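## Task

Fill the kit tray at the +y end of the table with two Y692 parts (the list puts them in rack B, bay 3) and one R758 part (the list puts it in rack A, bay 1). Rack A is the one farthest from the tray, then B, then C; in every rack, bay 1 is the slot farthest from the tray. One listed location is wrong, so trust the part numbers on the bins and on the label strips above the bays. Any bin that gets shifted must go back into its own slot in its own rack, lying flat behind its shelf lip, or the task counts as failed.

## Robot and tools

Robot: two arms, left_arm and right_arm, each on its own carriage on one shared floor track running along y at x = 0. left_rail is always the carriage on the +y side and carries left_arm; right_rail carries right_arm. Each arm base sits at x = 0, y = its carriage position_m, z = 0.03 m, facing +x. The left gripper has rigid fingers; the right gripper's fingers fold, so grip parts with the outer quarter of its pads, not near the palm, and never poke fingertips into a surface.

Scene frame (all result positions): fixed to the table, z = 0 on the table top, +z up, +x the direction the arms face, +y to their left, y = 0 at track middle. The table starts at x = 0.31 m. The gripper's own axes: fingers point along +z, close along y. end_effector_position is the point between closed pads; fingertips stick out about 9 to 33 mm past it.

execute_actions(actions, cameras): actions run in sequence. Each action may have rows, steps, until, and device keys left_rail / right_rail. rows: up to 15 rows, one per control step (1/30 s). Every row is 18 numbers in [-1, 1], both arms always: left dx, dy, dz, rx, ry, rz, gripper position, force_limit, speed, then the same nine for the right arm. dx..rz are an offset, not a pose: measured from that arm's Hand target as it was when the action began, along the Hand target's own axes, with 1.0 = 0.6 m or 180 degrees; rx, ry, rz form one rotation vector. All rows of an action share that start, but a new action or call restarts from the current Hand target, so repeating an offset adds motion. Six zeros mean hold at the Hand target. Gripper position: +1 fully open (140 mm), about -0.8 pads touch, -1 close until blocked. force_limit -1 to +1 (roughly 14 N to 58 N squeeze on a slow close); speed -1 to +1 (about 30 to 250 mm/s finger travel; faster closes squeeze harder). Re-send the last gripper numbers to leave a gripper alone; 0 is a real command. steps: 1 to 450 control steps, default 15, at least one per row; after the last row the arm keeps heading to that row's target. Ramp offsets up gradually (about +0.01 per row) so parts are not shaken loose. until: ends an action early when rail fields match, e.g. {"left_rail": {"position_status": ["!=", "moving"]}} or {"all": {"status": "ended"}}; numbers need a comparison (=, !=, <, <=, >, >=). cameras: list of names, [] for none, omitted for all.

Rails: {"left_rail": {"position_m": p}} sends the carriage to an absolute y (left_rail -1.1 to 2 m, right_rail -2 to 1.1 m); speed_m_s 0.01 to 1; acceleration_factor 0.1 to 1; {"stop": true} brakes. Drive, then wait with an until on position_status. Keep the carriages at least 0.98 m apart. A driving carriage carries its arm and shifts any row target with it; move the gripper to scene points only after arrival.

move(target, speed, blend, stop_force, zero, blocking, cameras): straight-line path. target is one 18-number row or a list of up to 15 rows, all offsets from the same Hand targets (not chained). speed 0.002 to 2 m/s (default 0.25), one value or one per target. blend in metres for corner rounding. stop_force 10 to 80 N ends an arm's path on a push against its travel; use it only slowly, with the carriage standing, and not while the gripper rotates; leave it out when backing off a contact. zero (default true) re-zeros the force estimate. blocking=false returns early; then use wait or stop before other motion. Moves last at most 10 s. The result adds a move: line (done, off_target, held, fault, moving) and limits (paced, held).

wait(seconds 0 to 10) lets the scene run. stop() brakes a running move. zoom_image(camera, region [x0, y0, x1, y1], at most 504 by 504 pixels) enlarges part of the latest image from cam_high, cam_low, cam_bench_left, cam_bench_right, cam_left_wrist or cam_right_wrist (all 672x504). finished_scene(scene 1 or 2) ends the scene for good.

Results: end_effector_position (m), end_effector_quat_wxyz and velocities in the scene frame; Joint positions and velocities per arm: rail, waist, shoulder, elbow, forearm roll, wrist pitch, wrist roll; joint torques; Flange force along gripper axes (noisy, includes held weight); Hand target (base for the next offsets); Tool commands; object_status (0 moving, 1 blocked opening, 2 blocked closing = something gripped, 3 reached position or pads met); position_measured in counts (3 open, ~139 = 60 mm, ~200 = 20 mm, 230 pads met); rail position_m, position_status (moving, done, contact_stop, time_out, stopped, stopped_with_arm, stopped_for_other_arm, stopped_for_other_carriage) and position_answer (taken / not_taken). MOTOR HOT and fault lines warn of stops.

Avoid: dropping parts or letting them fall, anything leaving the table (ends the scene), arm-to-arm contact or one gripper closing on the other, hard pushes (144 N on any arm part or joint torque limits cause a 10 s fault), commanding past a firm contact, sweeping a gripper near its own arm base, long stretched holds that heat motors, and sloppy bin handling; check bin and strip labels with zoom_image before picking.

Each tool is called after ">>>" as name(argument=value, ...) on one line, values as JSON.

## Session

>>> execute_actions(actions=[])

Scene clock: 0.00 s.
left_arm: end_effector_position=(+0.6500, +1.7623, +0.3520) position_measured=3 object_status=3 end_effector_quat_wxyz=(+0.000, +1.000, +0.000, +0.000) | right_arm: end_effector_position=(+0.6500, -1.9415, +0.3520) position_measured=3 object_status=3 end_effector_quat_wxyz=(+0.000, +1.000, +0.000, +0.000)
Joint positions: left_arm=[1.762 -0.053 0.164 1.605 0 1.373 1.518] | right_arm=[-1.941 -0.053 0.164 1.605 0 1.373 1.518]
Joint velocities: within noise
Joint torques (N m): no reading
Flange force (N): no reading
Hand target: left_arm +0.6500, +1.7623, +0.3520; +0.000, +1.000, +0.000, +0.000 | right_arm +0.6500, -1.9415, +0.3520; +0.000, +1.000, +0.000, +0.000
Tool commands: left_gripper/position=+1.0 left_gripper/force_limit=+1.0 left_gripper/speed=+1.0 right_gripper/position=+1.0 right_gripper/force_limit=+1.0 right_gripper/speed=+1.0
left_rail: position_m=1.762 position_status=done
right_rail: position_m=-1.941 position_status=done

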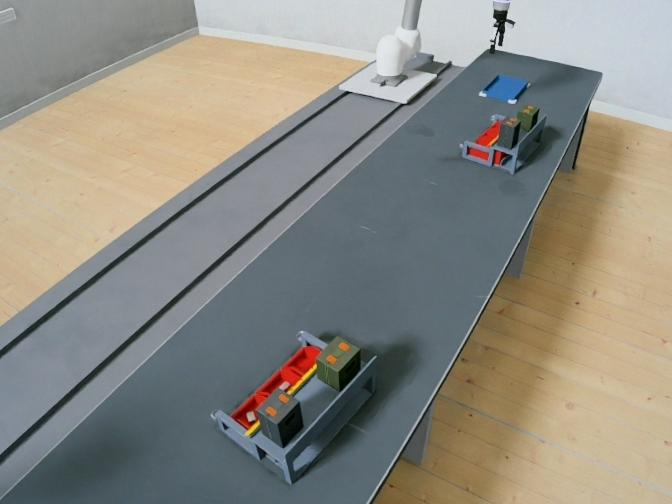

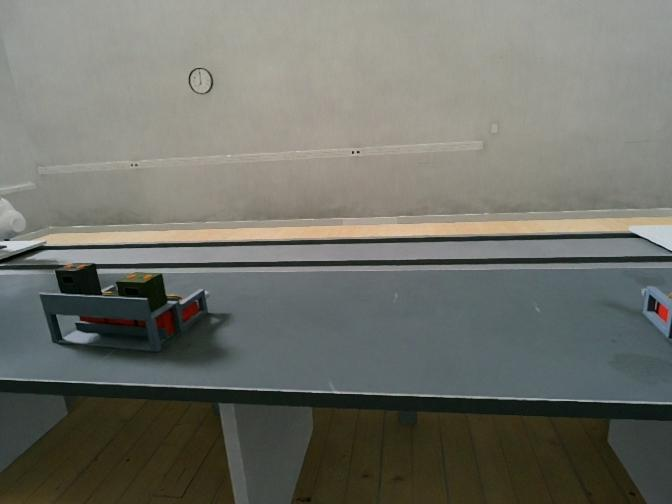

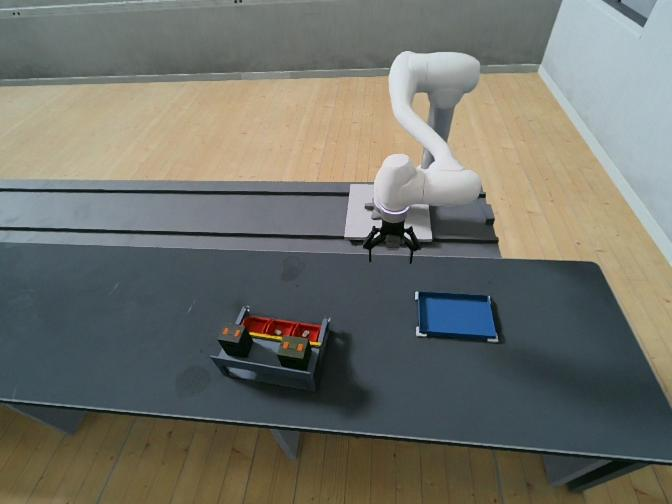

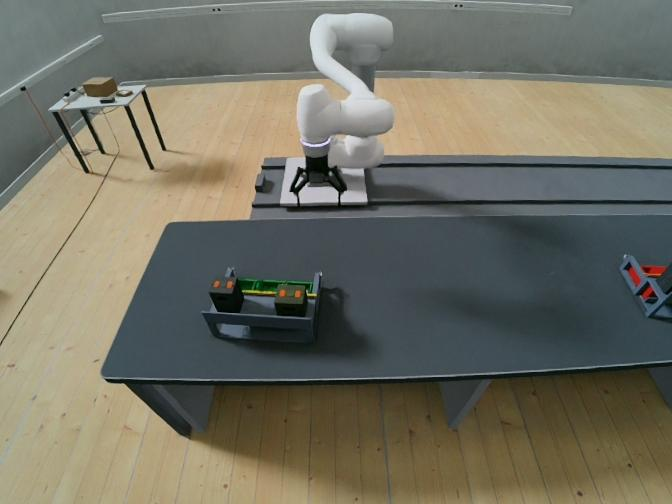

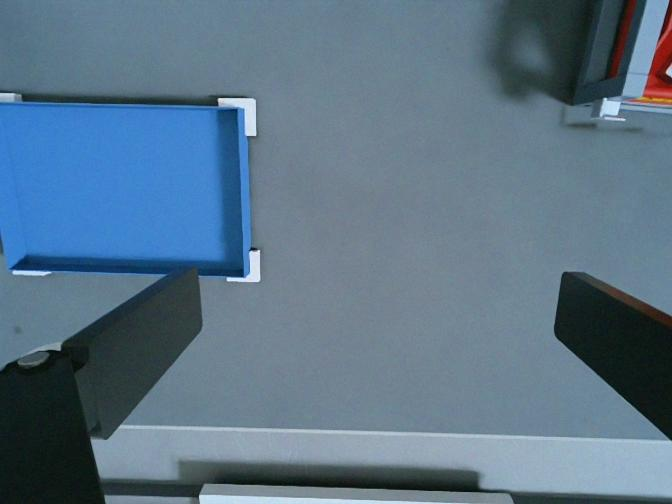

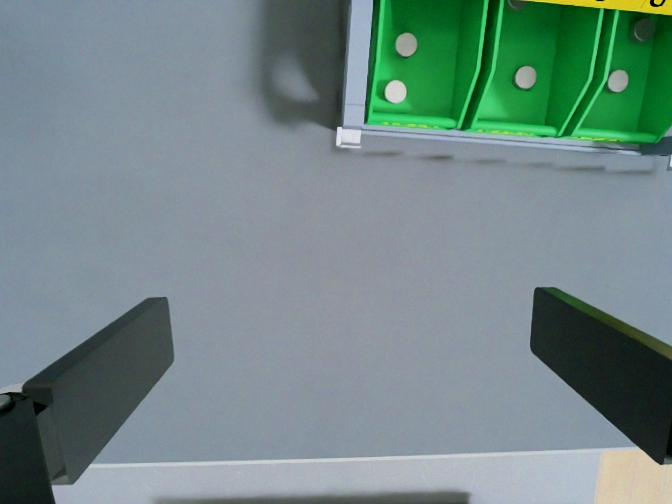

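>>> move(target=[-0.4,-0.4,-0.5,0,0,0,1,1,1,-0.1,0.15,0,0,0.139,0,-0.39,-1,-1], cameras=["cam_right_wrist"])

>>> zoom_image(camera="cam_right_wrist", region=[200, 10, 660, 260])

>>> execute_actions(actions=[{"left_rail":{"position_m":2.0},"right_rail":{"position_m":-0.4},"steps":300,"until":{"all":{"status":"ended"}}}], cameras=["cam_right_wrist"])

>>> zoom_image(camera="cam_right_wrist", region=[200, 10, 660, 260])

Scene clock: 4.07 s.
left_arm: end_effector_position=(+0.4100, +2.0023, +0.6520) position_measured=3 object_status=3 end_effector_quat_wxyz=(+0.000, +1.000, +0.000, +0.000) | right_arm: end_effector_position=(+0.5900, -2.0315, +0.3520) position_measured=178 object_status=0 end_effector_quat_wxyz=(+0.000, +0.976, +0.000, +0.217)
Joint positions: left_arm=[1.762 0.457 -0.087 1.322 0 1.907 2.028] | right_arm=[-1.941 -0.273 -0.135 1.965 0.147 0.894 1.23]
Joint torques (N m): left_arm=[1.27 -34.3 -38.3 3.72 0.05 0.19] | right_arm=[-2.08 -26.22 -42.54 4.5 -1.5 -0.38]
Flange force (N): left_arm=[7.8 -1.2 -6.2] | right_arm=[-2.5 -6.3 -1.9]
Hand target: left_arm +0.4100, +2.0023, +0.6520; +0.000, +1.000, +0.000, +0.000 | right_arm +0.5900, -2.0315, +0.3520; +0.000, +0.976, +0.000, +0.217
Off the commanded pose: left_arm 0.000 m, 0 deg | right_arm 0.000 m, 0 deg.
left_rail: position_m=1.762 position_status=done
right_rail: position_m=-1.941 position_status=done
move: done
Images, in order (width x height): cam_right_wrist 672x504.

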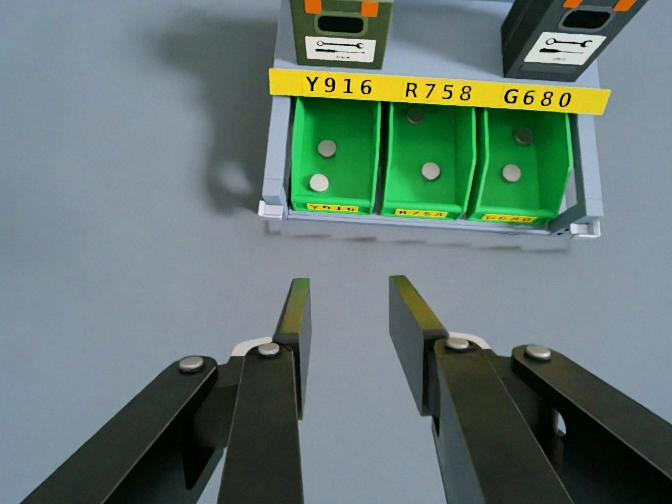

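Scaled by 1.096.

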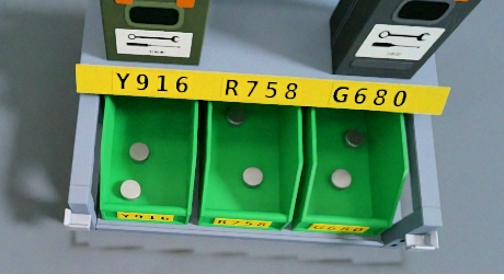

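Scene clock: 7.20 s.
left_arm: end_effector_position=(+0.4100, +2.2400, +0.6520) position_measured=3 object_status=3 end_effector_quat_wxyz=(+0.000, +1.000, +0.000, +0.000) | right_arm: end_effector_position=(+0.5900, -0.4901, +0.3520) position_measured=178 object_status=3 end_effector_quat_wxyz=(+0.000, +0.976, +0.000, +0.217)
Joint positions: left_arm=[2 0.457 -0.087 1.322 0 1.907 2.028] | right_arm=[-0.4 -0.273 -0.135 1.965 0.147 0.894 1.23]
Joint torques (N m): left_arm=[1.32 -34.48 -38.26 3.71 0.09 0.17] | right_arm=[-2.02 -25.74 -42.37 4.52 -1.56 -0.43]
Flange force (N): left_arm=[8.1 -1.2 -6.5] | right_arm=[-2.7 -6.4 -2.6]
Hand target: left_arm +0.4100, +2.2400, +0.6520; +0.000, +1.000, +0.000, +0.000 | right_arm +0.5900, -0.4900, +0.3520; +0.000, +0.976, +0.000, +0.217
Tool commands: left_gripper/position=+1.0 left_gripper/force_limit=+1.0 left_gripper/speed=+1.0 right_gripper/position=-0.39 right_gripper/force_limit=-1.0 right_gripper/speed=-1.0
Off the commanded pose: left_arm 0.000 m, 0 deg | right_arm 0.000 m, 0 deg.
left_rail: position_m=2.000 position_status=done
right_rail: position_m=-0.400 position_status=done
Images, in order (width x height): cam_right_wrist 672x504.

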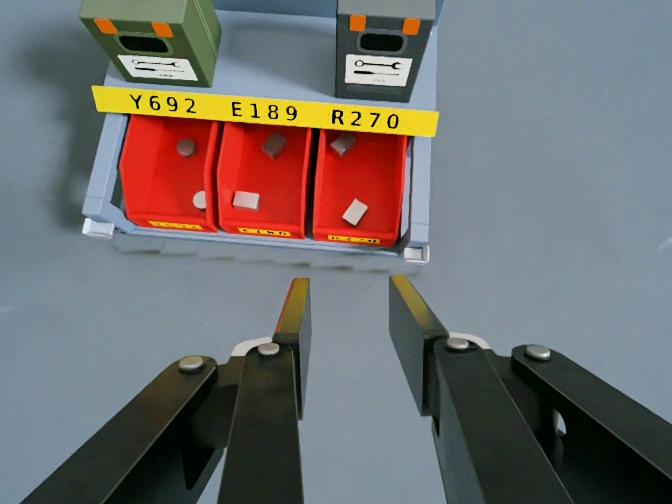

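Scaled by 1.096.

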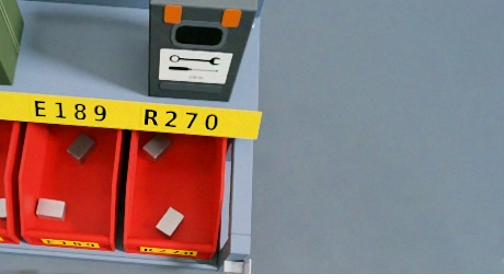

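>>> execute_actions(actions=[{"right_rail":{"position_m":-0.25},"steps":300,"until":{"all":{"status":"ended"}}}], cameras=[])

>>> move(target=[0,0,0,0,0,0,1,1,1,-0.0195,-0.05,0.16,-0.0141,0,0.0302,-0.39,-1,-1], cameras=["cam_right_wrist"])

>>> zoom_image(camera="cam_right_wrist", region=[200, 10, 560, 300])

Scene clock: 8.80 s.
left_arm: end_effector_position=(+0.4100, +2.2400, +0.6520) position_measured=3 object_status=3 end_effector_quat_wxyz=(+0.000, +1.000, +0.000, +0.000) | right_arm: end_effector_position=(+0.5900, -0.3400, +0.3520) position_measured=178 object_status=3 end_effector_quat_wxyz=(+0.000, +0.976, +0.000, +0.217)
Joint positions: left_arm=[2 0.457 -0.087 1.322 0 1.907 2.028] | right_arm=[-0.25 -0.273 -0.135 1.965 0.147 0.894 1.23]
Joint torques (N m): left_arm=[1.27 -34.48 -38.34 3.71 0.06 0.19] | right_arm=[-1.94 -26.06 -42.24 4.6 -1.55 -0.4]
Flange force (N): left_arm=[7.8 -1.2 -6.4] | right_arm=[-1.4 -5.5 -1.6]
Hand target: left_arm +0.4100, +2.2400, +0.6520; +0.000, +1.000, +0.000, +0.000 | right_arm +0.5900, -0.3400, +0.3520; +0.000, +0.976, +0.000, +0.217
Tool commands: left_gripper/position=+1.0 left_gripper/force_limit=+1.0 left_gripper/speed=+1.0 right_gripper/position=-0.39 right_gripper/force_limit=-1.0 right_gripper/speed=-1.0
Off the commanded pose: left_arm 0.000 m, 0 deg | right_arm 0.000 m, 0 deg.
left_rail: position_m=2.000 position_status=done
right_rail: position_m=-0.250 position_status=done
No camera images: "cameras" was empty.

Scene clock: 9.60 s.
left_arm: end_effector_position=(+0.4100, +2.2400, +0.6520) position_measured=3 object_status=3 end_effector_quat_wxyz=(+0.000, +1.000, +0.000, +0.000) | right_arm: end_effector_position=(+0.6200, -0.3100, +0.2600) position_measured=178 object_status=3 end_effector_quat_wxyz=(+0.011, +0.975, -0.051, +0.216)
Joint positions: left_arm=[2 0.457 -0.087 1.322 0 1.907 2.028] | right_arm=[-0.25 -0.166 -0.038 2.054 0.04 0.69 1.484]
Joint torques (N m): left_arm=[1.04 -34.35 -38.24 3.7 0.02 0.18] | right_arm=[-2.3 -33.06 -39.85 4.05 -1.52 -0.42]
Flange force (N): left_arm=[7.7 -1.8 -6.5] | right_arm=[-3.4 -6.0 -3.0]
Hand target: left_arm +0.4100, +2.2400, +0.6520; +0.000, +1.000, +0.000, +0.000 | right_arm +0.6200, -0.3100, +0.2601; +0.011, +0.975, -0.051, +0.216
Off the commanded pose: left_arm 0.000 m, 0 deg | right_arm 0.000 m, 0 deg.
left_rail: position_m=2.000 position_status=done
right_rail: position_m=-0.250 position_status=done
move: done
Images, in order (width x height): cam_right_wrist 672x504.

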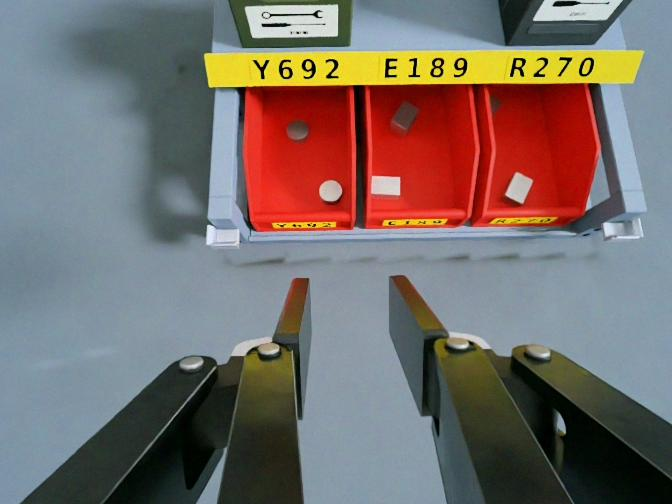

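Scaled by 1.400.

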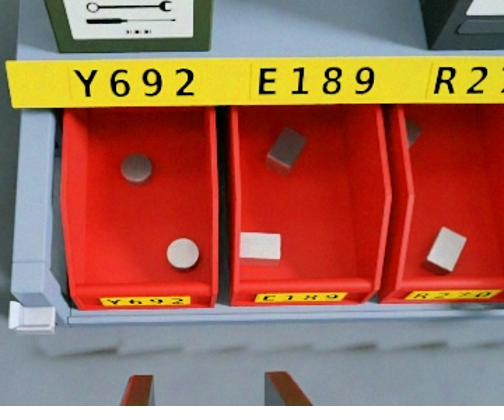

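>>> move(target=[0,0,0,0,0,0,1,1,1,0.0998,-0.0133,0.3395,0,0,0,-1,-1,-1], speed=0.2, cameras=["cam_right_wrist"])

Scene clock: 11.47 s.
left_arm: end_effector_position=(+0.4100, +2.2400, +0.6520) position_measured=3 object_status=3 end_effector_quat_wxyz=(+0.000, +1.000, +0.000, +0.000) | right_arm: end_effector_position=(+0.7605, -0.3167, +0.1008) position_measured=230 object_status=3 end_effector_quat_wxyz=(+0.011, +0.975, -0.051, +0.216)
Joint positions: left_arm=[2 0.457 -0.087 1.322 0 1.907 2.028] | right_arm=[-0.25 -0.139 0.329 1.958 0.036 0.418 1.507]
Joint torques (N m): left_arm=[1.4 -34.61 -38.27 3.71 0.07 0.17] | right_arm=[-2.29 -64.06 -33.75 3.33 -1.61 -0.42]
Flange force (N): left_arm=[8.3 -1.1 -6.5] | right_arm=[-2.6 -4.7 -3.7]
Hand target: left_arm +0.4100, +2.2400, +0.6520; +0.000, +1.000, +0.000, +0.000 | right_arm +0.7605, -0.3167, +0.1008; +0.011, +0.975, -0.051, +0.216
Off the commanded pose: left_arm 0.000 m, 0 deg | right_arm 0.000 m, 0 deg.
left_rail: position_m=2.000 position_status=done
right_rail: position_m=-0.250 position_status=done
move: done
Images, in order (width x height): cam_right_wrist 672x504.

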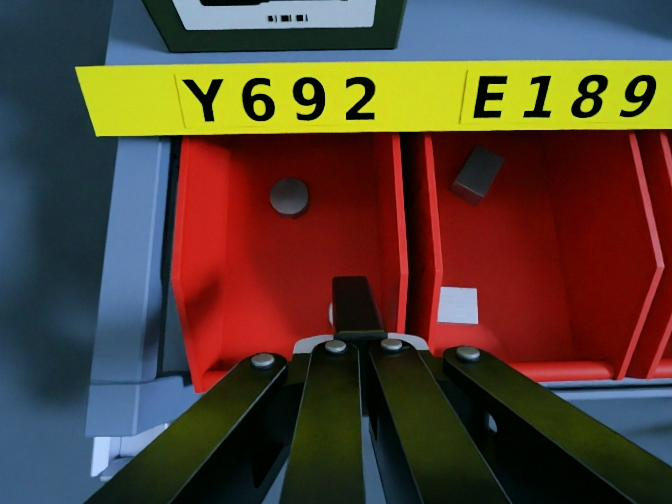

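>>> move(target=[0,0,0,0,0,0,1,1,1,0,0,0.083,0,0,0,-1,-1,-1], speed=0.03, stop_force=10, cameras=["cam_right_wrist"])

>>> move(target=[[0,0,0,0,0,0,1,1,1,-0.0362,-0.03,-0.0175,0,0,0,-1,-1,-1],[0,0,0,0,0,0,1,1,1,-0.065,-0.03,-0.16,0,0,0,-1,-1,-1]], speed=0.06, cameras=["cam_right_wrist"])

Scene clock: 13.97 s.
left_arm: end_effector_position=(+0.4100, +2.2400, +0.6520) position_measured=3 object_status=3 end_effector_quat_wxyz=(+0.000, +1.000, +0.000, +0.000) | right_arm: end_effector_position=(+0.7815, -0.3189, +0.0557) position_measured=230 object_status=3 end_effector_quat_wxyz=(+0.011, +0.975, -0.051, +0.216)
Joint positions: left_arm=[2 0.457 -0.087 1.322 0 1.907 2.028] | right_arm=[-0.25 -0.138 0.409 1.944 0.041 0.352 1.502]
Joint torques (N m): left_arm=[1.25 -34.33 -38.25 3.74 0.06 0.16] | right_arm=[-1.94 -69.53 -31.79 3.09 -1.54 -0.39]
Flange force (N): left_arm=[7.8 -1.2 -6.5] | right_arm=[-2.6 -3.9 -5.1]
Hand target: left_arm +0.4100, +2.2400, +0.6520; +0.000, +1.000, +0.000, +0.000 | right_arm +0.7814, -0.3189, +0.0557; +0.011, +0.975, -0.051, +0.216
Off the commanded pose: left_arm 0.000 m, 0 deg | right_arm 0.000 m, 0 deg.
left_rail: position_m=2.000 position_status=done
right_rail: position_m=-0.250 position_status=done
move: done
Images, in order (width x height): cam_right_wrist 672x504.

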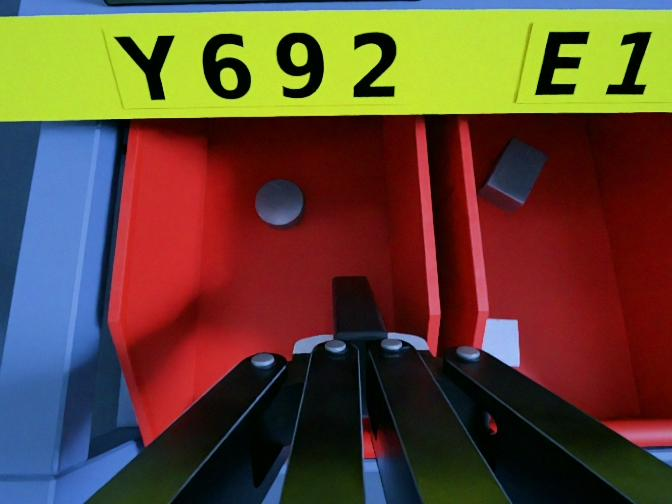

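Scene clock: 16.33 s.
left_arm: end_effector_position=(+0.4100, +2.2400, +0.6520) position_measured=3 object_status=3 end_effector_quat_wxyz=(+0.000, +1.000, +0.000, +0.000) | right_arm: end_effector_position=(+0.7078, -0.2931, +0.1262) position_measured=230 object_status=3 end_effector_quat_wxyz=(+0.011, +0.975, -0.051, +0.216)
Joint positions: left_arm=[2 0.457 -0.087 1.322 0 1.907 2.028] | right_arm=[-0.25 -0.111 0.226 2.042 0.006 0.436 1.56]
Joint torques (N m): left_arm=[1.41 -34.53 -38.16 3.72 0.07 0.2] | right_arm=[-2.01 -54.37 -34.35 3.32 -1.6 -0.44]
Flange force (N): left_arm=[8.4 -0.8 -6.8] | right_arm=[-3.8 -4.7 -4.3]
Hand target: left_arm +0.4100, +2.2400, +0.6520; +0.000, +1.000, +0.000, +0.000 | right_arm +0.7078, -0.2931, +0.1262; +0.011, +0.975, -0.051, +0.216
Off the commanded pose: left_arm 0.000 m, 0 deg | right_arm 0.000 m, 0 deg.
left_rail: position_m=2.000 position_status=done
right_rail: position_m=-0.250 position_status=done
move: done
Images, in order (width x height): cam_right_wrist 672x504.

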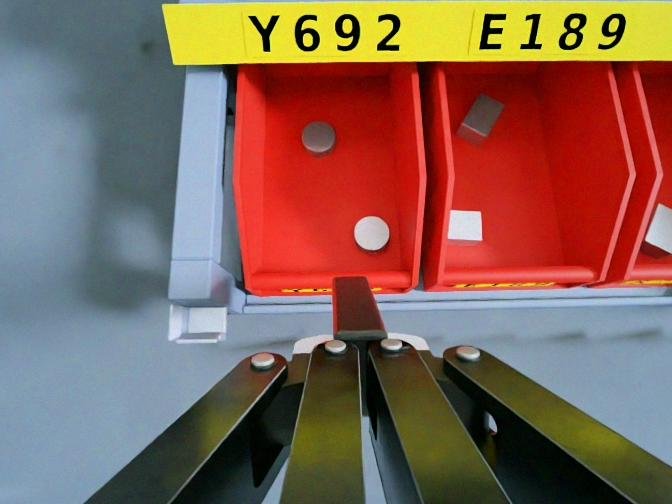

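>>> move(target=[0,0,0,0,0,0,1,1,1,0.0215,0.0305,0.1183,0,0,0,-0.42,-1,-1], speed=0.05, cameras=["cam_right_wrist"])

Scene clock: 18.37 s.
left_arm: end_effector_position=(+0.4100, +2.2400, +0.6520) position_measured=3 object_status=3 end_effector_quat_wxyz=(+0.000, +1.000, +0.000, +0.000) | right_arm: end_effector_position=(+0.7474, -0.3157, +0.0673) position_measured=182 object_status=3 end_effector_quat_wxyz=(+0.011, +0.975, -0.051, +0.216)
Joint positions: left_arm=[2 0.457 -0.087 1.322 0 1.907 2.028] | right_arm=[-0.25 -0.14 0.352 2.005 0.044 0.348 1.497]
Joint torques (N m): left_arm=[1.38 -34.39 -38.19 3.69 0.07 0.19] | right_arm=[-2.25 -63.95 -31.59 3.18 -1.63 -0.42]
Flange force (N): left_arm=[7.4 -0.7 -6.7] | right_arm=[-2.2 -5.1 -5.3]
Hand target: left_arm +0.4100, +2.2400, +0.6520; +0.000, +1.000, +0.000, +0.000 | right_arm +0.7474, -0.3157, +0.0673; +0.011, +0.975, -0.051, +0.216
Off the commanded pose: left_arm 0.000 m, 0 deg | right_arm 0.000 m, 0 deg.
left_rail: position_m=2.000 position_status=done
right_rail: position_m=-0.250 position_status=done
move: done
Images, in order (width x height): cam_right_wrist 672x504.

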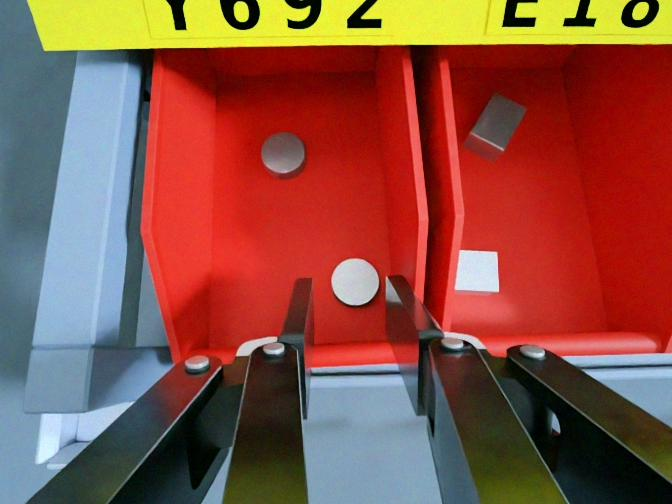

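>>> move(target=[[0,0,0,0,0,0,1,1,1,0.0462,0.019,-0.0402,0,0,0,-1,-1,-1],[0,0,0,0,0,0,1,1,1,0.0462,0.019,0.041,0,0,0,-1,-1,-1]], speed=0.04, cameras=["cam_right_wrist"])

>>> move(target=[[0,0,0,0,0,0,1,1,1,-0.0393,-0.0402,-0.0183,0,0,0,-1,-1,-1],[0,0,0,0,0,0,1,1,1,-0.065,-0.0402,-0.12,0,0,0,-1,-1,-1]], speed=0.06, cameras=["cam_right_wrist"])

Scene clock: 21.37 s.
left_arm: end_effector_position=(+0.4100, +2.2400, +0.6520) position_measured=3 object_status=3 end_effector_quat_wxyz=(+0.000, +1.000, +0.000, +0.000) | right_arm: end_effector_position=(+0.7815, -0.3307, +0.0567) position_measured=230 object_status=3 end_effector_quat_wxyz=(+0.011, +0.975, -0.051, +0.216)
Joint positions: left_arm=[2 0.457 -0.087 1.322 0 1.907 2.028] | right_arm=[-0.25 -0.156 0.409 1.942 0.062 0.355 1.466]
Joint torques (N m): left_arm=[1.38 -34.31 -38.21 3.71 0.06 0.18] | right_arm=[-1.74 -69.61 -32.31 3.21 -1.7 -0.44]
Flange force (N): left_arm=[8.0 -1.1 -6.5] | right_arm=[-2.9 -4.2 -6.8]
Hand target: left_arm +0.4100, +2.2400, +0.6520; +0.000, +1.000, +0.000, +0.000 | right_arm +0.7815, -0.3307, +0.0567; +0.011, +0.975, -0.051, +0.216
Off the commanded pose: left_arm 0.000 m, 0 deg | right_arm 0.000 m, 0 deg.
left_rail: position_m=2.000 position_status=done
right_rail: position_m=-0.250 position_status=done
move: done
Images, in order (width x height): cam_right_wrist 672x504.

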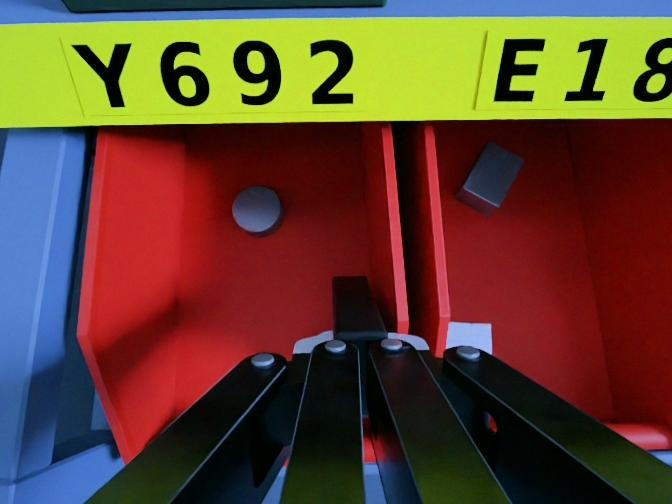

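Scene clock: 23.43 s.
left_arm: end_effector_position=(+0.4100, +2.2400, +0.6520) position_measured=3 object_status=3 end_effector_quat_wxyz=(+0.000, +1.000, +0.000, +0.000) | right_arm: end_effector_position=(+0.7186, -0.2999, +0.1055) position_measured=230 object_status=3 end_effector_quat_wxyz=(+0.011, +0.975, -0.051, +0.216)
Joint positions: left_arm=[2 0.457 -0.087 1.322 0 1.907 2.028] | right_arm=[-0.25 -0.12 0.266 2.037 0.017 0.402 1.541]
Joint torques (N m): left_arm=[1.34 -34.42 -38.24 3.73 0.08 0.17] | right_arm=[-2.51 -57.58 -33.25 3.27 -1.59 -0.41]
Flange force (N): left_arm=[8.1 -1.3 -6.5] | right_arm=[-3.1 -5.5 -4.8]
Hand target: left_arm +0.4100, +2.2400, +0.6520; +0.000, +1.000, +0.000, +0.000 | right_arm +0.7186, -0.2999, +0.1055; +0.011, +0.975, -0.051, +0.216
Off the commanded pose: left_arm 0.000 m, 0 deg | right_arm 0.000 m, 0 deg.
left_rail: position_m=2.000 position_status=done
right_rail: position_m=-0.250 position_status=done
move: done
Images, in order (width x height): cam_right_wrist 672x504.

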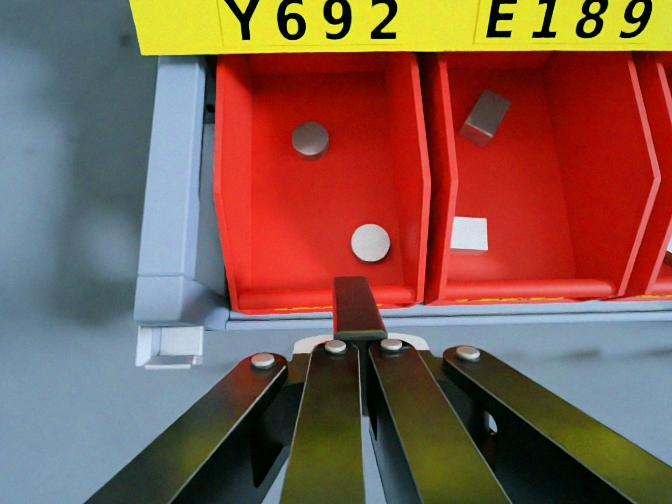

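>>> move(target=[0,0,0,0,0,0,1,1,1,0.0613,0.0373,0.0538,0,0,0,-1,-1,-1], speed=0.06, cameras=[])

>>> move(target=[0,0,0,0,0,0,1,1,1,0,0,0.0833,0,0,0,-1,-1,-1], speed=0.03, stop_force=10, cameras=["cam_right_wrist"])

>>> move(target=[[0,0,0,0,0,0,1,1,1,-0.0393,-0.0402,-0.0183,0,0,0,-1,-1,-1],[0,0,0,0,0,0,1,1,1,-0.065,-0.0402,-0.12,0,0,0,-1,-1,-1]], speed=0.06, cameras=["cam_right_wrist"])

Scene clock: 25.10 s.
left_arm: end_effector_position=(+0.4100, +2.2400, +0.6520) position_measured=3 object_status=3 end_effector_quat_wxyz=(+0.000, +1.000, +0.000, +0.000) | right_arm: end_effector_position=(+0.7630, -0.3270, +0.0918) position_measured=230 object_status=3 end_effector_quat_wxyz=(+0.011, +0.975, -0.051, +0.216)
Joint positions: left_arm=[2 0.457 -0.087 1.322 0 1.907 2.028] | right_arm=[-0.25 -0.155 0.344 1.958 0.054 0.404 1.476]
Joint torques (N m): left_arm=[1.23 -34.58 -38.23 3.72 0.06 0.18] | right_arm=[-2.61 -64.94 -32.99 3.27 -1.61 -0.42]
Flange force (N): left_arm=[7.4 -1.6 -6.5] | right_arm=[-1.6 -5.1 -4.5]
Hand target: left_arm +0.4100, +2.2400, +0.6520; +0.000, +1.000, +0.000, +0.000 | right_arm +0.7630, -0.3270, +0.0918; +0.011, +0.975, -0.051, +0.216
Off the commanded pose: left_arm 0.000 m, 0 deg | right_arm 0.000 m, 0 deg.
left_rail: position_m=2.000 position_status=done
right_rail: position_m=-0.250 position_status=done
move: done
No camera images: "cameras" was empty.

Scene clock: 27.70 s.
left_arm: end_effector_position=(+0.4100, +2.2400, +0.6520) position_measured=3 object_status=3 end_effector_quat_wxyz=(+0.000, +1.000, +0.000, +0.000) | right_arm: end_effector_position=(+0.7810, -0.3289, +0.0537) position_measured=230 object_status=3 end_effector_quat_wxyz=(+0.011, +0.975, -0.051, +0.217)
Joint positions: left_arm=[2 0.457 -0.087 1.322 0 1.907 2.028] | right_arm=[-0.25 -0.153 0.412 1.945 0.06 0.348 1.47]
Joint torques (N m): left_arm=[1.2 -34.33 -38.33 3.7 0.07 0.17] | right_arm=[-0.82 -50.89 -22.23 3.24 0.72 -0.4]
Flange force (N): left_arm=[7.5 -1.4 -6.2] | right_arm=[2.0 -2.9 -30.7]
Hand target: left_arm +0.4100, +2.2400, +0.6520; +0.000, +1.000, +0.000, +0.000 | right_arm +0.7810, -0.3289, +0.0537; +0.011, +0.975, -0.051, +0.217 (not the last commanded pose)
Off the commanded pose: left_arm 0.000 m, 0 deg | right_arm 0.008 m, 0 deg.
left_rail: position_m=2.000 position_status=done
right_rail: position_m=-0.250 position_status=done
move: contact (right_arm)
Images, in order (width x height): cam_right_wrist 672x504.

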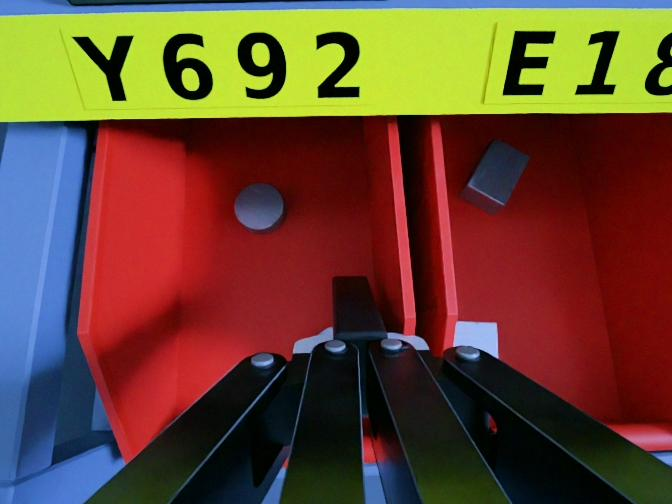

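Scene clock: 29.77 s.
left_arm: end_effector_position=(+0.4100, +2.2400, +0.6520) position_measured=3 object_status=3 end_effector_quat_wxyz=(+0.000, +1.000, +0.000, +0.000) | right_arm: end_effector_position=(+0.7181, -0.2981, +0.1025) position_measured=230 object_status=3 end_effector_quat_wxyz=(+0.011, +0.975, -0.051, +0.217)
Joint positions: left_arm=[2 0.457 -0.087 1.322 0 1.907 2.028] | right_arm=[-0.25 -0.117 0.269 2.041 0.014 0.395 1.547]
Joint torques (N m): left_arm=[1.35 -34.35 -38.28 3.69 0.06 0.21] | right_arm=[-2.21 -56.89 -32.97 3.26 -1.62 -0.47]
Flange force (N): left_arm=[7.5 -0.7 -6.5] | right_arm=[-3.1 -5.2 -5.7]
Hand target: left_arm +0.4100, +2.2400, +0.6520; +0.000, +1.000, +0.000, +0.000 | right_arm +0.7181, -0.2981, +0.1024; +0.011, +0.975, -0.051, +0.217
Off the commanded pose: left_arm 0.000 m, 0 deg | right_arm 0.000 m, 0 deg.
left_rail: position_m=2.000 position_status=done
right_rail: position_m=-0.250 position_status=done
move: done
Images, in order (width x height): cam_right_wrist 672x504.

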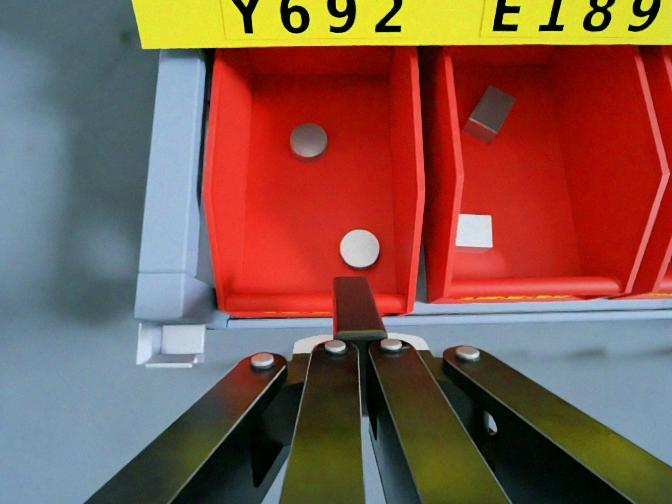

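>>> move(target=[0,0,0,0,0,0,1,1,1,0.0602,0.0302,0.0512,0,0,0,-1,-1,-1], speed=0.06, cameras=[])

>>> move(target=[0,0,0,0,0,0,1,1,1,0,0,0.078,0,0,0,-1,-1,-1], speed=0.03, stop_force=10, cameras=["cam_right_wrist"])

>>> move(target=[[0,0,0,0,0,0,1,1,1,-0.0212,-0.05,-0.0112,0,0,0,-1,-1,-1],[0,0,0,0,0,0,1,1,1,-0.065,-0.0402,-0.12,0,0,0,-1,-1,-1]], speed=0.06, cameras=["cam_right_wrist"])

Scene clock: 31.43 s.
left_arm: end_effector_position=(+0.4100, +2.2400, +0.6520) position_measured=3 object_status=3 end_effector_quat_wxyz=(+0.000, +1.000, +0.000, +0.000) | right_arm: end_effector_position=(+0.7616, -0.3209, +0.0899) position_measured=230 object_status=3 end_effector_quat_wxyz=(+0.011, +0.975, -0.051, +0.217)
Joint positions: left_arm=[2 0.457 -0.087 1.322 0 1.907 2.028] | right_arm=[-0.25 -0.145 0.343 1.963 0.044 0.399 1.493]
Joint torques (N m): left_arm=[1.2 -34.35 -38.19 3.7 0.09 0.18] | right_arm=[-2.04 -64.92 -33.2 3.24 -1.6 -0.45]
Flange force (N): left_arm=[8.1 -1.3 -6.6] | right_arm=[-2.5 -4.4 -4.9]
Hand target: left_arm +0.4100, +2.2400, +0.6520; +0.000, +1.000, +0.000, +0.000 | right_arm +0.7616, -0.3209, +0.0899; +0.011, +0.975, -0.051, +0.217
Off the commanded pose: left_arm 0.000 m, 0 deg | right_arm 0.000 m, 0 deg.
left_rail: position_m=2.000 position_status=done
right_rail: position_m=-0.250 position_status=done
move: done
No camera images: "cameras" was empty.

Scene clock: 33.90 s.
left_arm: end_effector_position=(+0.4100, +2.2400, +0.6520) position_measured=3 object_status=3 end_effector_quat_wxyz=(+0.000, +1.000, +0.000, +0.000) | right_arm: end_effector_position=(+0.7780, -0.3226, +0.0549) position_measured=230 object_status=3 end_effector_quat_wxyz=(+0.011, +0.975, -0.051, +0.217)
Joint positions: left_arm=[2 0.457 -0.087 1.322 0 1.907 2.028] | right_arm=[-0.25 -0.144 0.406 1.952 0.049 0.347 1.489]
Joint torques (N m): left_arm=[1.36 -34.47 -38.41 3.68 0.07 0.22] | right_arm=[-3.09 -62.55 -28.9 3.06 -1.08 -0.35]
Flange force (N): left_arm=[7.5 -1.1 -6.1] | right_arm=[-1.5 -5.8 -14.0]
Hand target: left_arm +0.4100, +2.2400, +0.6520; +0.000, +1.000, +0.000, +0.000 | right_arm +0.7780, -0.3226, +0.0549; +0.011, +0.975, -0.051, +0.217 (not the last commanded pose)
Off the commanded pose: left_arm 0.000 m, 0 deg | right_arm 0.008 m, 0 deg.
left_rail: position_m=2.000 position_status=done
right_rail: position_m=-0.250 position_status=done
move: contact (right_arm)
Images, in order (width x height): cam_right_wrist 672x504.

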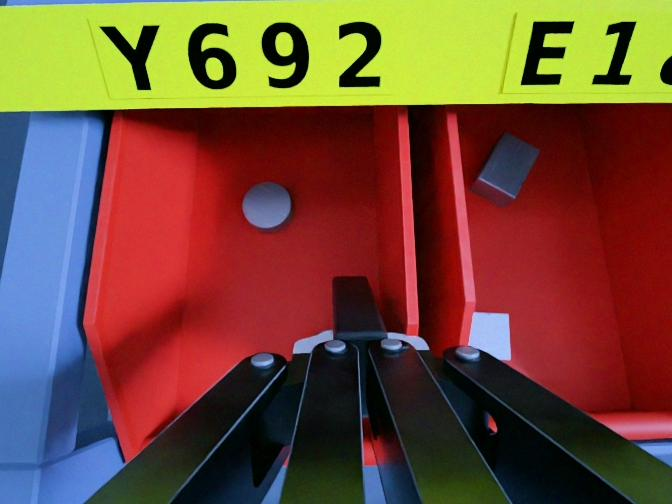

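Scene clock: 36.07 s.
left_arm: end_effector_position=(+0.4100, +2.2400, +0.6520) position_measured=3 object_status=3 end_effector_quat_wxyz=(+0.000, +1.000, +0.000, +0.000) | right_arm: end_effector_position=(+0.7151, -0.2917, +0.1037) position_measured=230 object_status=3 end_effector_quat_wxyz=(+0.011, +0.975, -0.051, +0.217)
Joint positions: left_arm=[2 0.457 -0.087 1.322 0 1.907 2.028] | right_arm=[-0.25 -0.107 0.263 2.046 0.002 0.395 1.567]
Joint torques (N m): left_arm=[1.33 -34.65 -38.27 3.73 0.05 0.2] | right_arm=[-2.1 -56.62 -32.9 3.18 -1.51 -0.42]
Flange force (N): left_arm=[7.6 -1.1 -6.7] | right_arm=[-3.2 -4.6 -4.9]
Hand target: left_arm +0.4100, +2.2400, +0.6520; +0.000, +1.000, +0.000, +0.000 | right_arm +0.7151, -0.2917, +0.1036; +0.011, +0.975, -0.051, +0.217
Off the commanded pose: left_arm 0.000 m, 0 deg | right_arm 0.000 m, 0 deg.
left_rail: position_m=2.000 position_status=done
right_rail: position_m=-0.250 position_status=done
move: done
Images, in order (width x height): cam_right_wrist 672x504.

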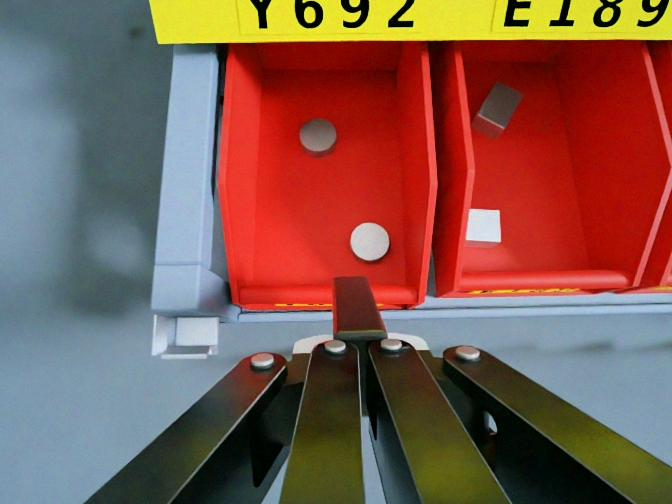

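>>> move(target=[0,0,0,0,0,0,1,1,1,0.0215,0.0228,0.0537,0,0,0,-0.44,-1,-1], speed=0.03, cameras=["cam_right_wrist"])

>>> move(target=[0,0,0,0,0,0,1,1,1,0,0,0.075,0,0,0,-0.44,-1,-1], speed=0.02, stop_force=18, cameras=["cam_right_wrist"])

Scene clock: 38.77 s.
left_arm: end_effector_position=(+0.4100, +2.2400, +0.6520) position_measured=3 object_status=3 end_effector_quat_wxyz=(+0.000, +1.000, +0.000, +0.000) | right_arm: end_effector_position=(+0.7388, -0.3080, +0.0799) position_measured=185 object_status=3 end_effector_quat_wxyz=(+0.011, +0.975, -0.051, +0.217)
Joint positions: left_arm=[2 0.457 -0.087 1.322 0 1.907 2.028] | right_arm=[-0.25 -0.13 0.325 2.016 0.029 0.364 1.521]
Joint torques (N m): left_arm=[1.15 -34.36 -38.23 3.71 0.06 0.2] | right_arm=[-1.98 -62.39 -32.13 3.17 -1.59 -0.36]
Flange force (N): left_arm=[7.3 -1.2 -6.6] | right_arm=[-2.0 -4.3 -4.7]
Hand target: left_arm +0.4100, +2.2400, +0.6520; +0.000, +1.000, +0.000, +0.000 | right_arm +0.7388, -0.3080, +0.0799; +0.011, +0.975, -0.051, +0.217
Off the commanded pose: left_arm 0.000 m, 0 deg | right_arm 0.000 m, 0 deg.
left_rail: position_m=2.000 position_status=done
right_rail: position_m=-0.250 position_status=done
move: done
Images, in order (width x height): cam_right_wrist 672x504.

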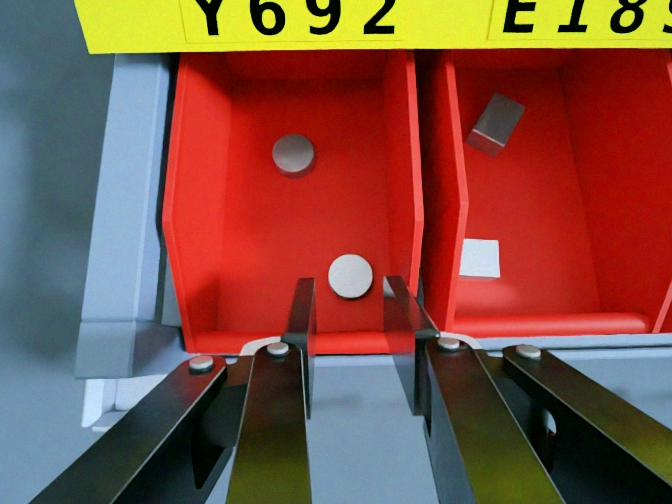

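Scene clock: 41.90 s.
left_arm: end_effector_position=(+0.4100, +2.2400, +0.6520) position_measured=3 object_status=3 end_effector_quat_wxyz=(+0.000, +1.000, +0.000, +0.000) | right_arm: end_effector_position=(+0.7560, -0.3098, +0.0435) position_measured=185 object_status=3 end_effector_quat_wxyz=(+0.011, +0.975, -0.051, +0.217)
Joint positions: left_arm=[2 0.457 -0.087 1.322 0 1.907 2.028] | right_arm=[-0.25 -0.129 0.393 2.003 0.034 0.308 1.517]
Joint torques (N m): left_arm=[1.22 -34.45 -38.28 3.73 0.07 0.21] | right_arm=[-2.06 -54.35 -22.71 3.04 0.43 -0.4]
Flange force (N): left_arm=[7.2 -1.2 -6.6] | right_arm=[3.0 -4.9 -20.9]
Hand target: left_arm +0.4100, +2.2400, +0.6520; +0.000, +1.000, +0.000, +0.000 | right_arm +0.7560, -0.3098, +0.0435; +0.011, +0.975, -0.051, +0.217 (not the last commanded pose)
Off the commanded pose: left_arm 0.000 m, 0 deg | right_arm 0.005 m, 0 deg.
left_rail: position_m=2.000 position_status=done
right_rail: position_m=-0.250 position_status=done
move: contact (right_arm)
Images, in order (width x height): cam_right_wrist 672x504.

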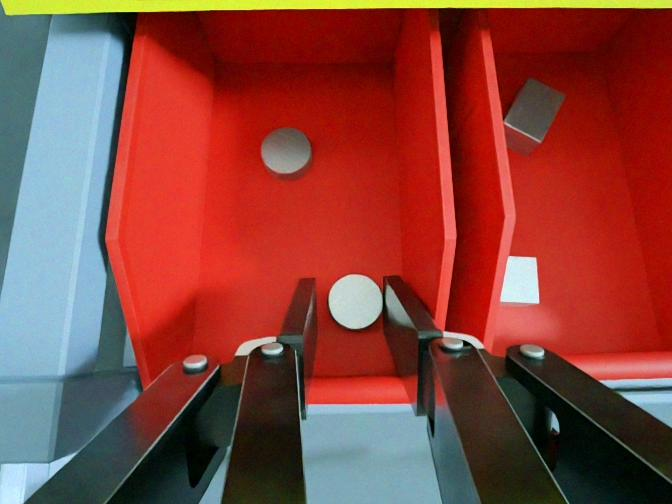

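>>> execute_actions(actions=[{"rows":[[0,0,0,0,0,0,1,1,1,0,0.002,-0.0015,0,0,0,-1,-1,-1]],"steps":60}], cameras=[])

>>> move(target=[0,0,0,0,0,0,1,1,1,-0.03,0,-0.15,0,0,0,-1,-1,-1], speed=0.08, cameras=["cam_right_wrist"])

Scene clock: 44.20 s.
left_arm: end_effector_position=(+0.4100, +2.2400, +0.6520) position_measured=3 object_status=3 end_effector_quat_wxyz=(+0.000, +1.000, +0.000, +0.000) | right_arm: end_effector_position=(+0.7555, -0.3110, +0.0443) position_measured=195 object_status=2 end_effector_quat_wxyz=(+0.011, +0.975, -0.051, +0.217)
Joint positions: left_arm=[2 0.457 -0.087 1.322 0 1.907 2.028] | right_arm=[-0.25 -0.131 0.391 2.004 0.036 0.309 1.513]
Joint torques (N m): left_arm=[1.36 -34.32 -38.26 3.72 0.09 0.17] | right_arm=[-2.4 -61.88 -28.15 2.82 -1.07 -0.41]
Flange force (N): left_arm=[7.9 -0.7 -6.3] | right_arm=[-1.0 -4.8 -11.7]
Hand target: left_arm +0.4100, +2.2400, +0.6520; +0.000, +1.000, +0.000, +0.000 | right_arm +0.7555, -0.3110, +0.0443; +0.011, +0.975, -0.051, +0.217
Off the commanded pose: left_arm 0.000 m, 0 deg | right_arm 0.000 m, 0 deg.
left_rail: position_m=2.000 position_status=done
right_rail: position_m=-0.250 position_status=done
No camera images: "cameras" was empty.

Scene clock: 45.63 s.
left_arm: end_effector_position=(+0.4100, +2.2400, +0.6520) position_measured=3 object_status=3 end_effector_quat_wxyz=(+0.000, +1.000, +0.000, +0.000) | right_arm: end_effector_position=(+0.7014, -0.3052, +0.1182) position_measured=195 object_status=2 end_effector_quat_wxyz=(+0.011, +0.975, -0.051, +0.217)
Joint positions: left_arm=[2 0.457 -0.087 1.322 0 1.907 2.028] | right_arm=[-0.25 -0.133 0.228 2.06 0.03 0.417 1.518]
Joint torques (N m): left_arm=[1.53 -34.43 -38.26 3.67 0.08 0.18] | right_arm=[-1.78 -54.19 -33.93 3.35 -1.64 -0.4]
Flange force (N): left_arm=[8.4 -0.7 -6.4] | right_arm=[-3.5 -4.5 -4.8]
Hand target: left_arm +0.4100, +2.2400, +0.6520; +0.000, +1.000, +0.000, +0.000 | right_arm +0.7014, -0.3052, +0.1182; +0.011, +0.975, -0.051, +0.217
Off the commanded pose: left_arm 0.000 m, 0 deg | right_arm 0.000 m, 0 deg.
left_rail: position_m=2.000 position_status=done
right_rail: position_m=-0.250 position_status=done
move: done
Images, in order (width x height): cam_right_wrist 672x504.

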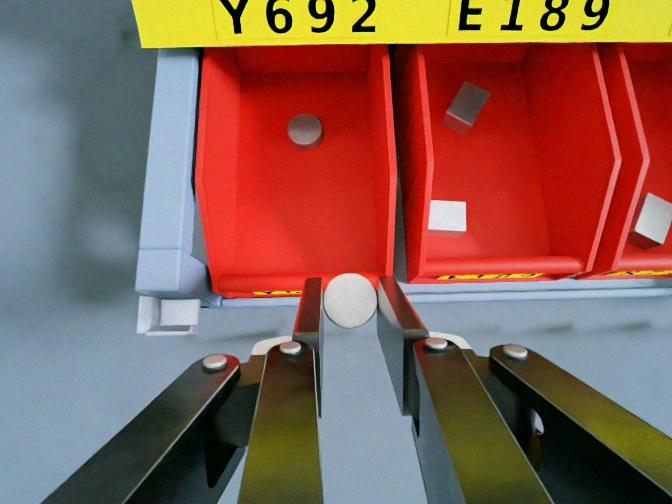

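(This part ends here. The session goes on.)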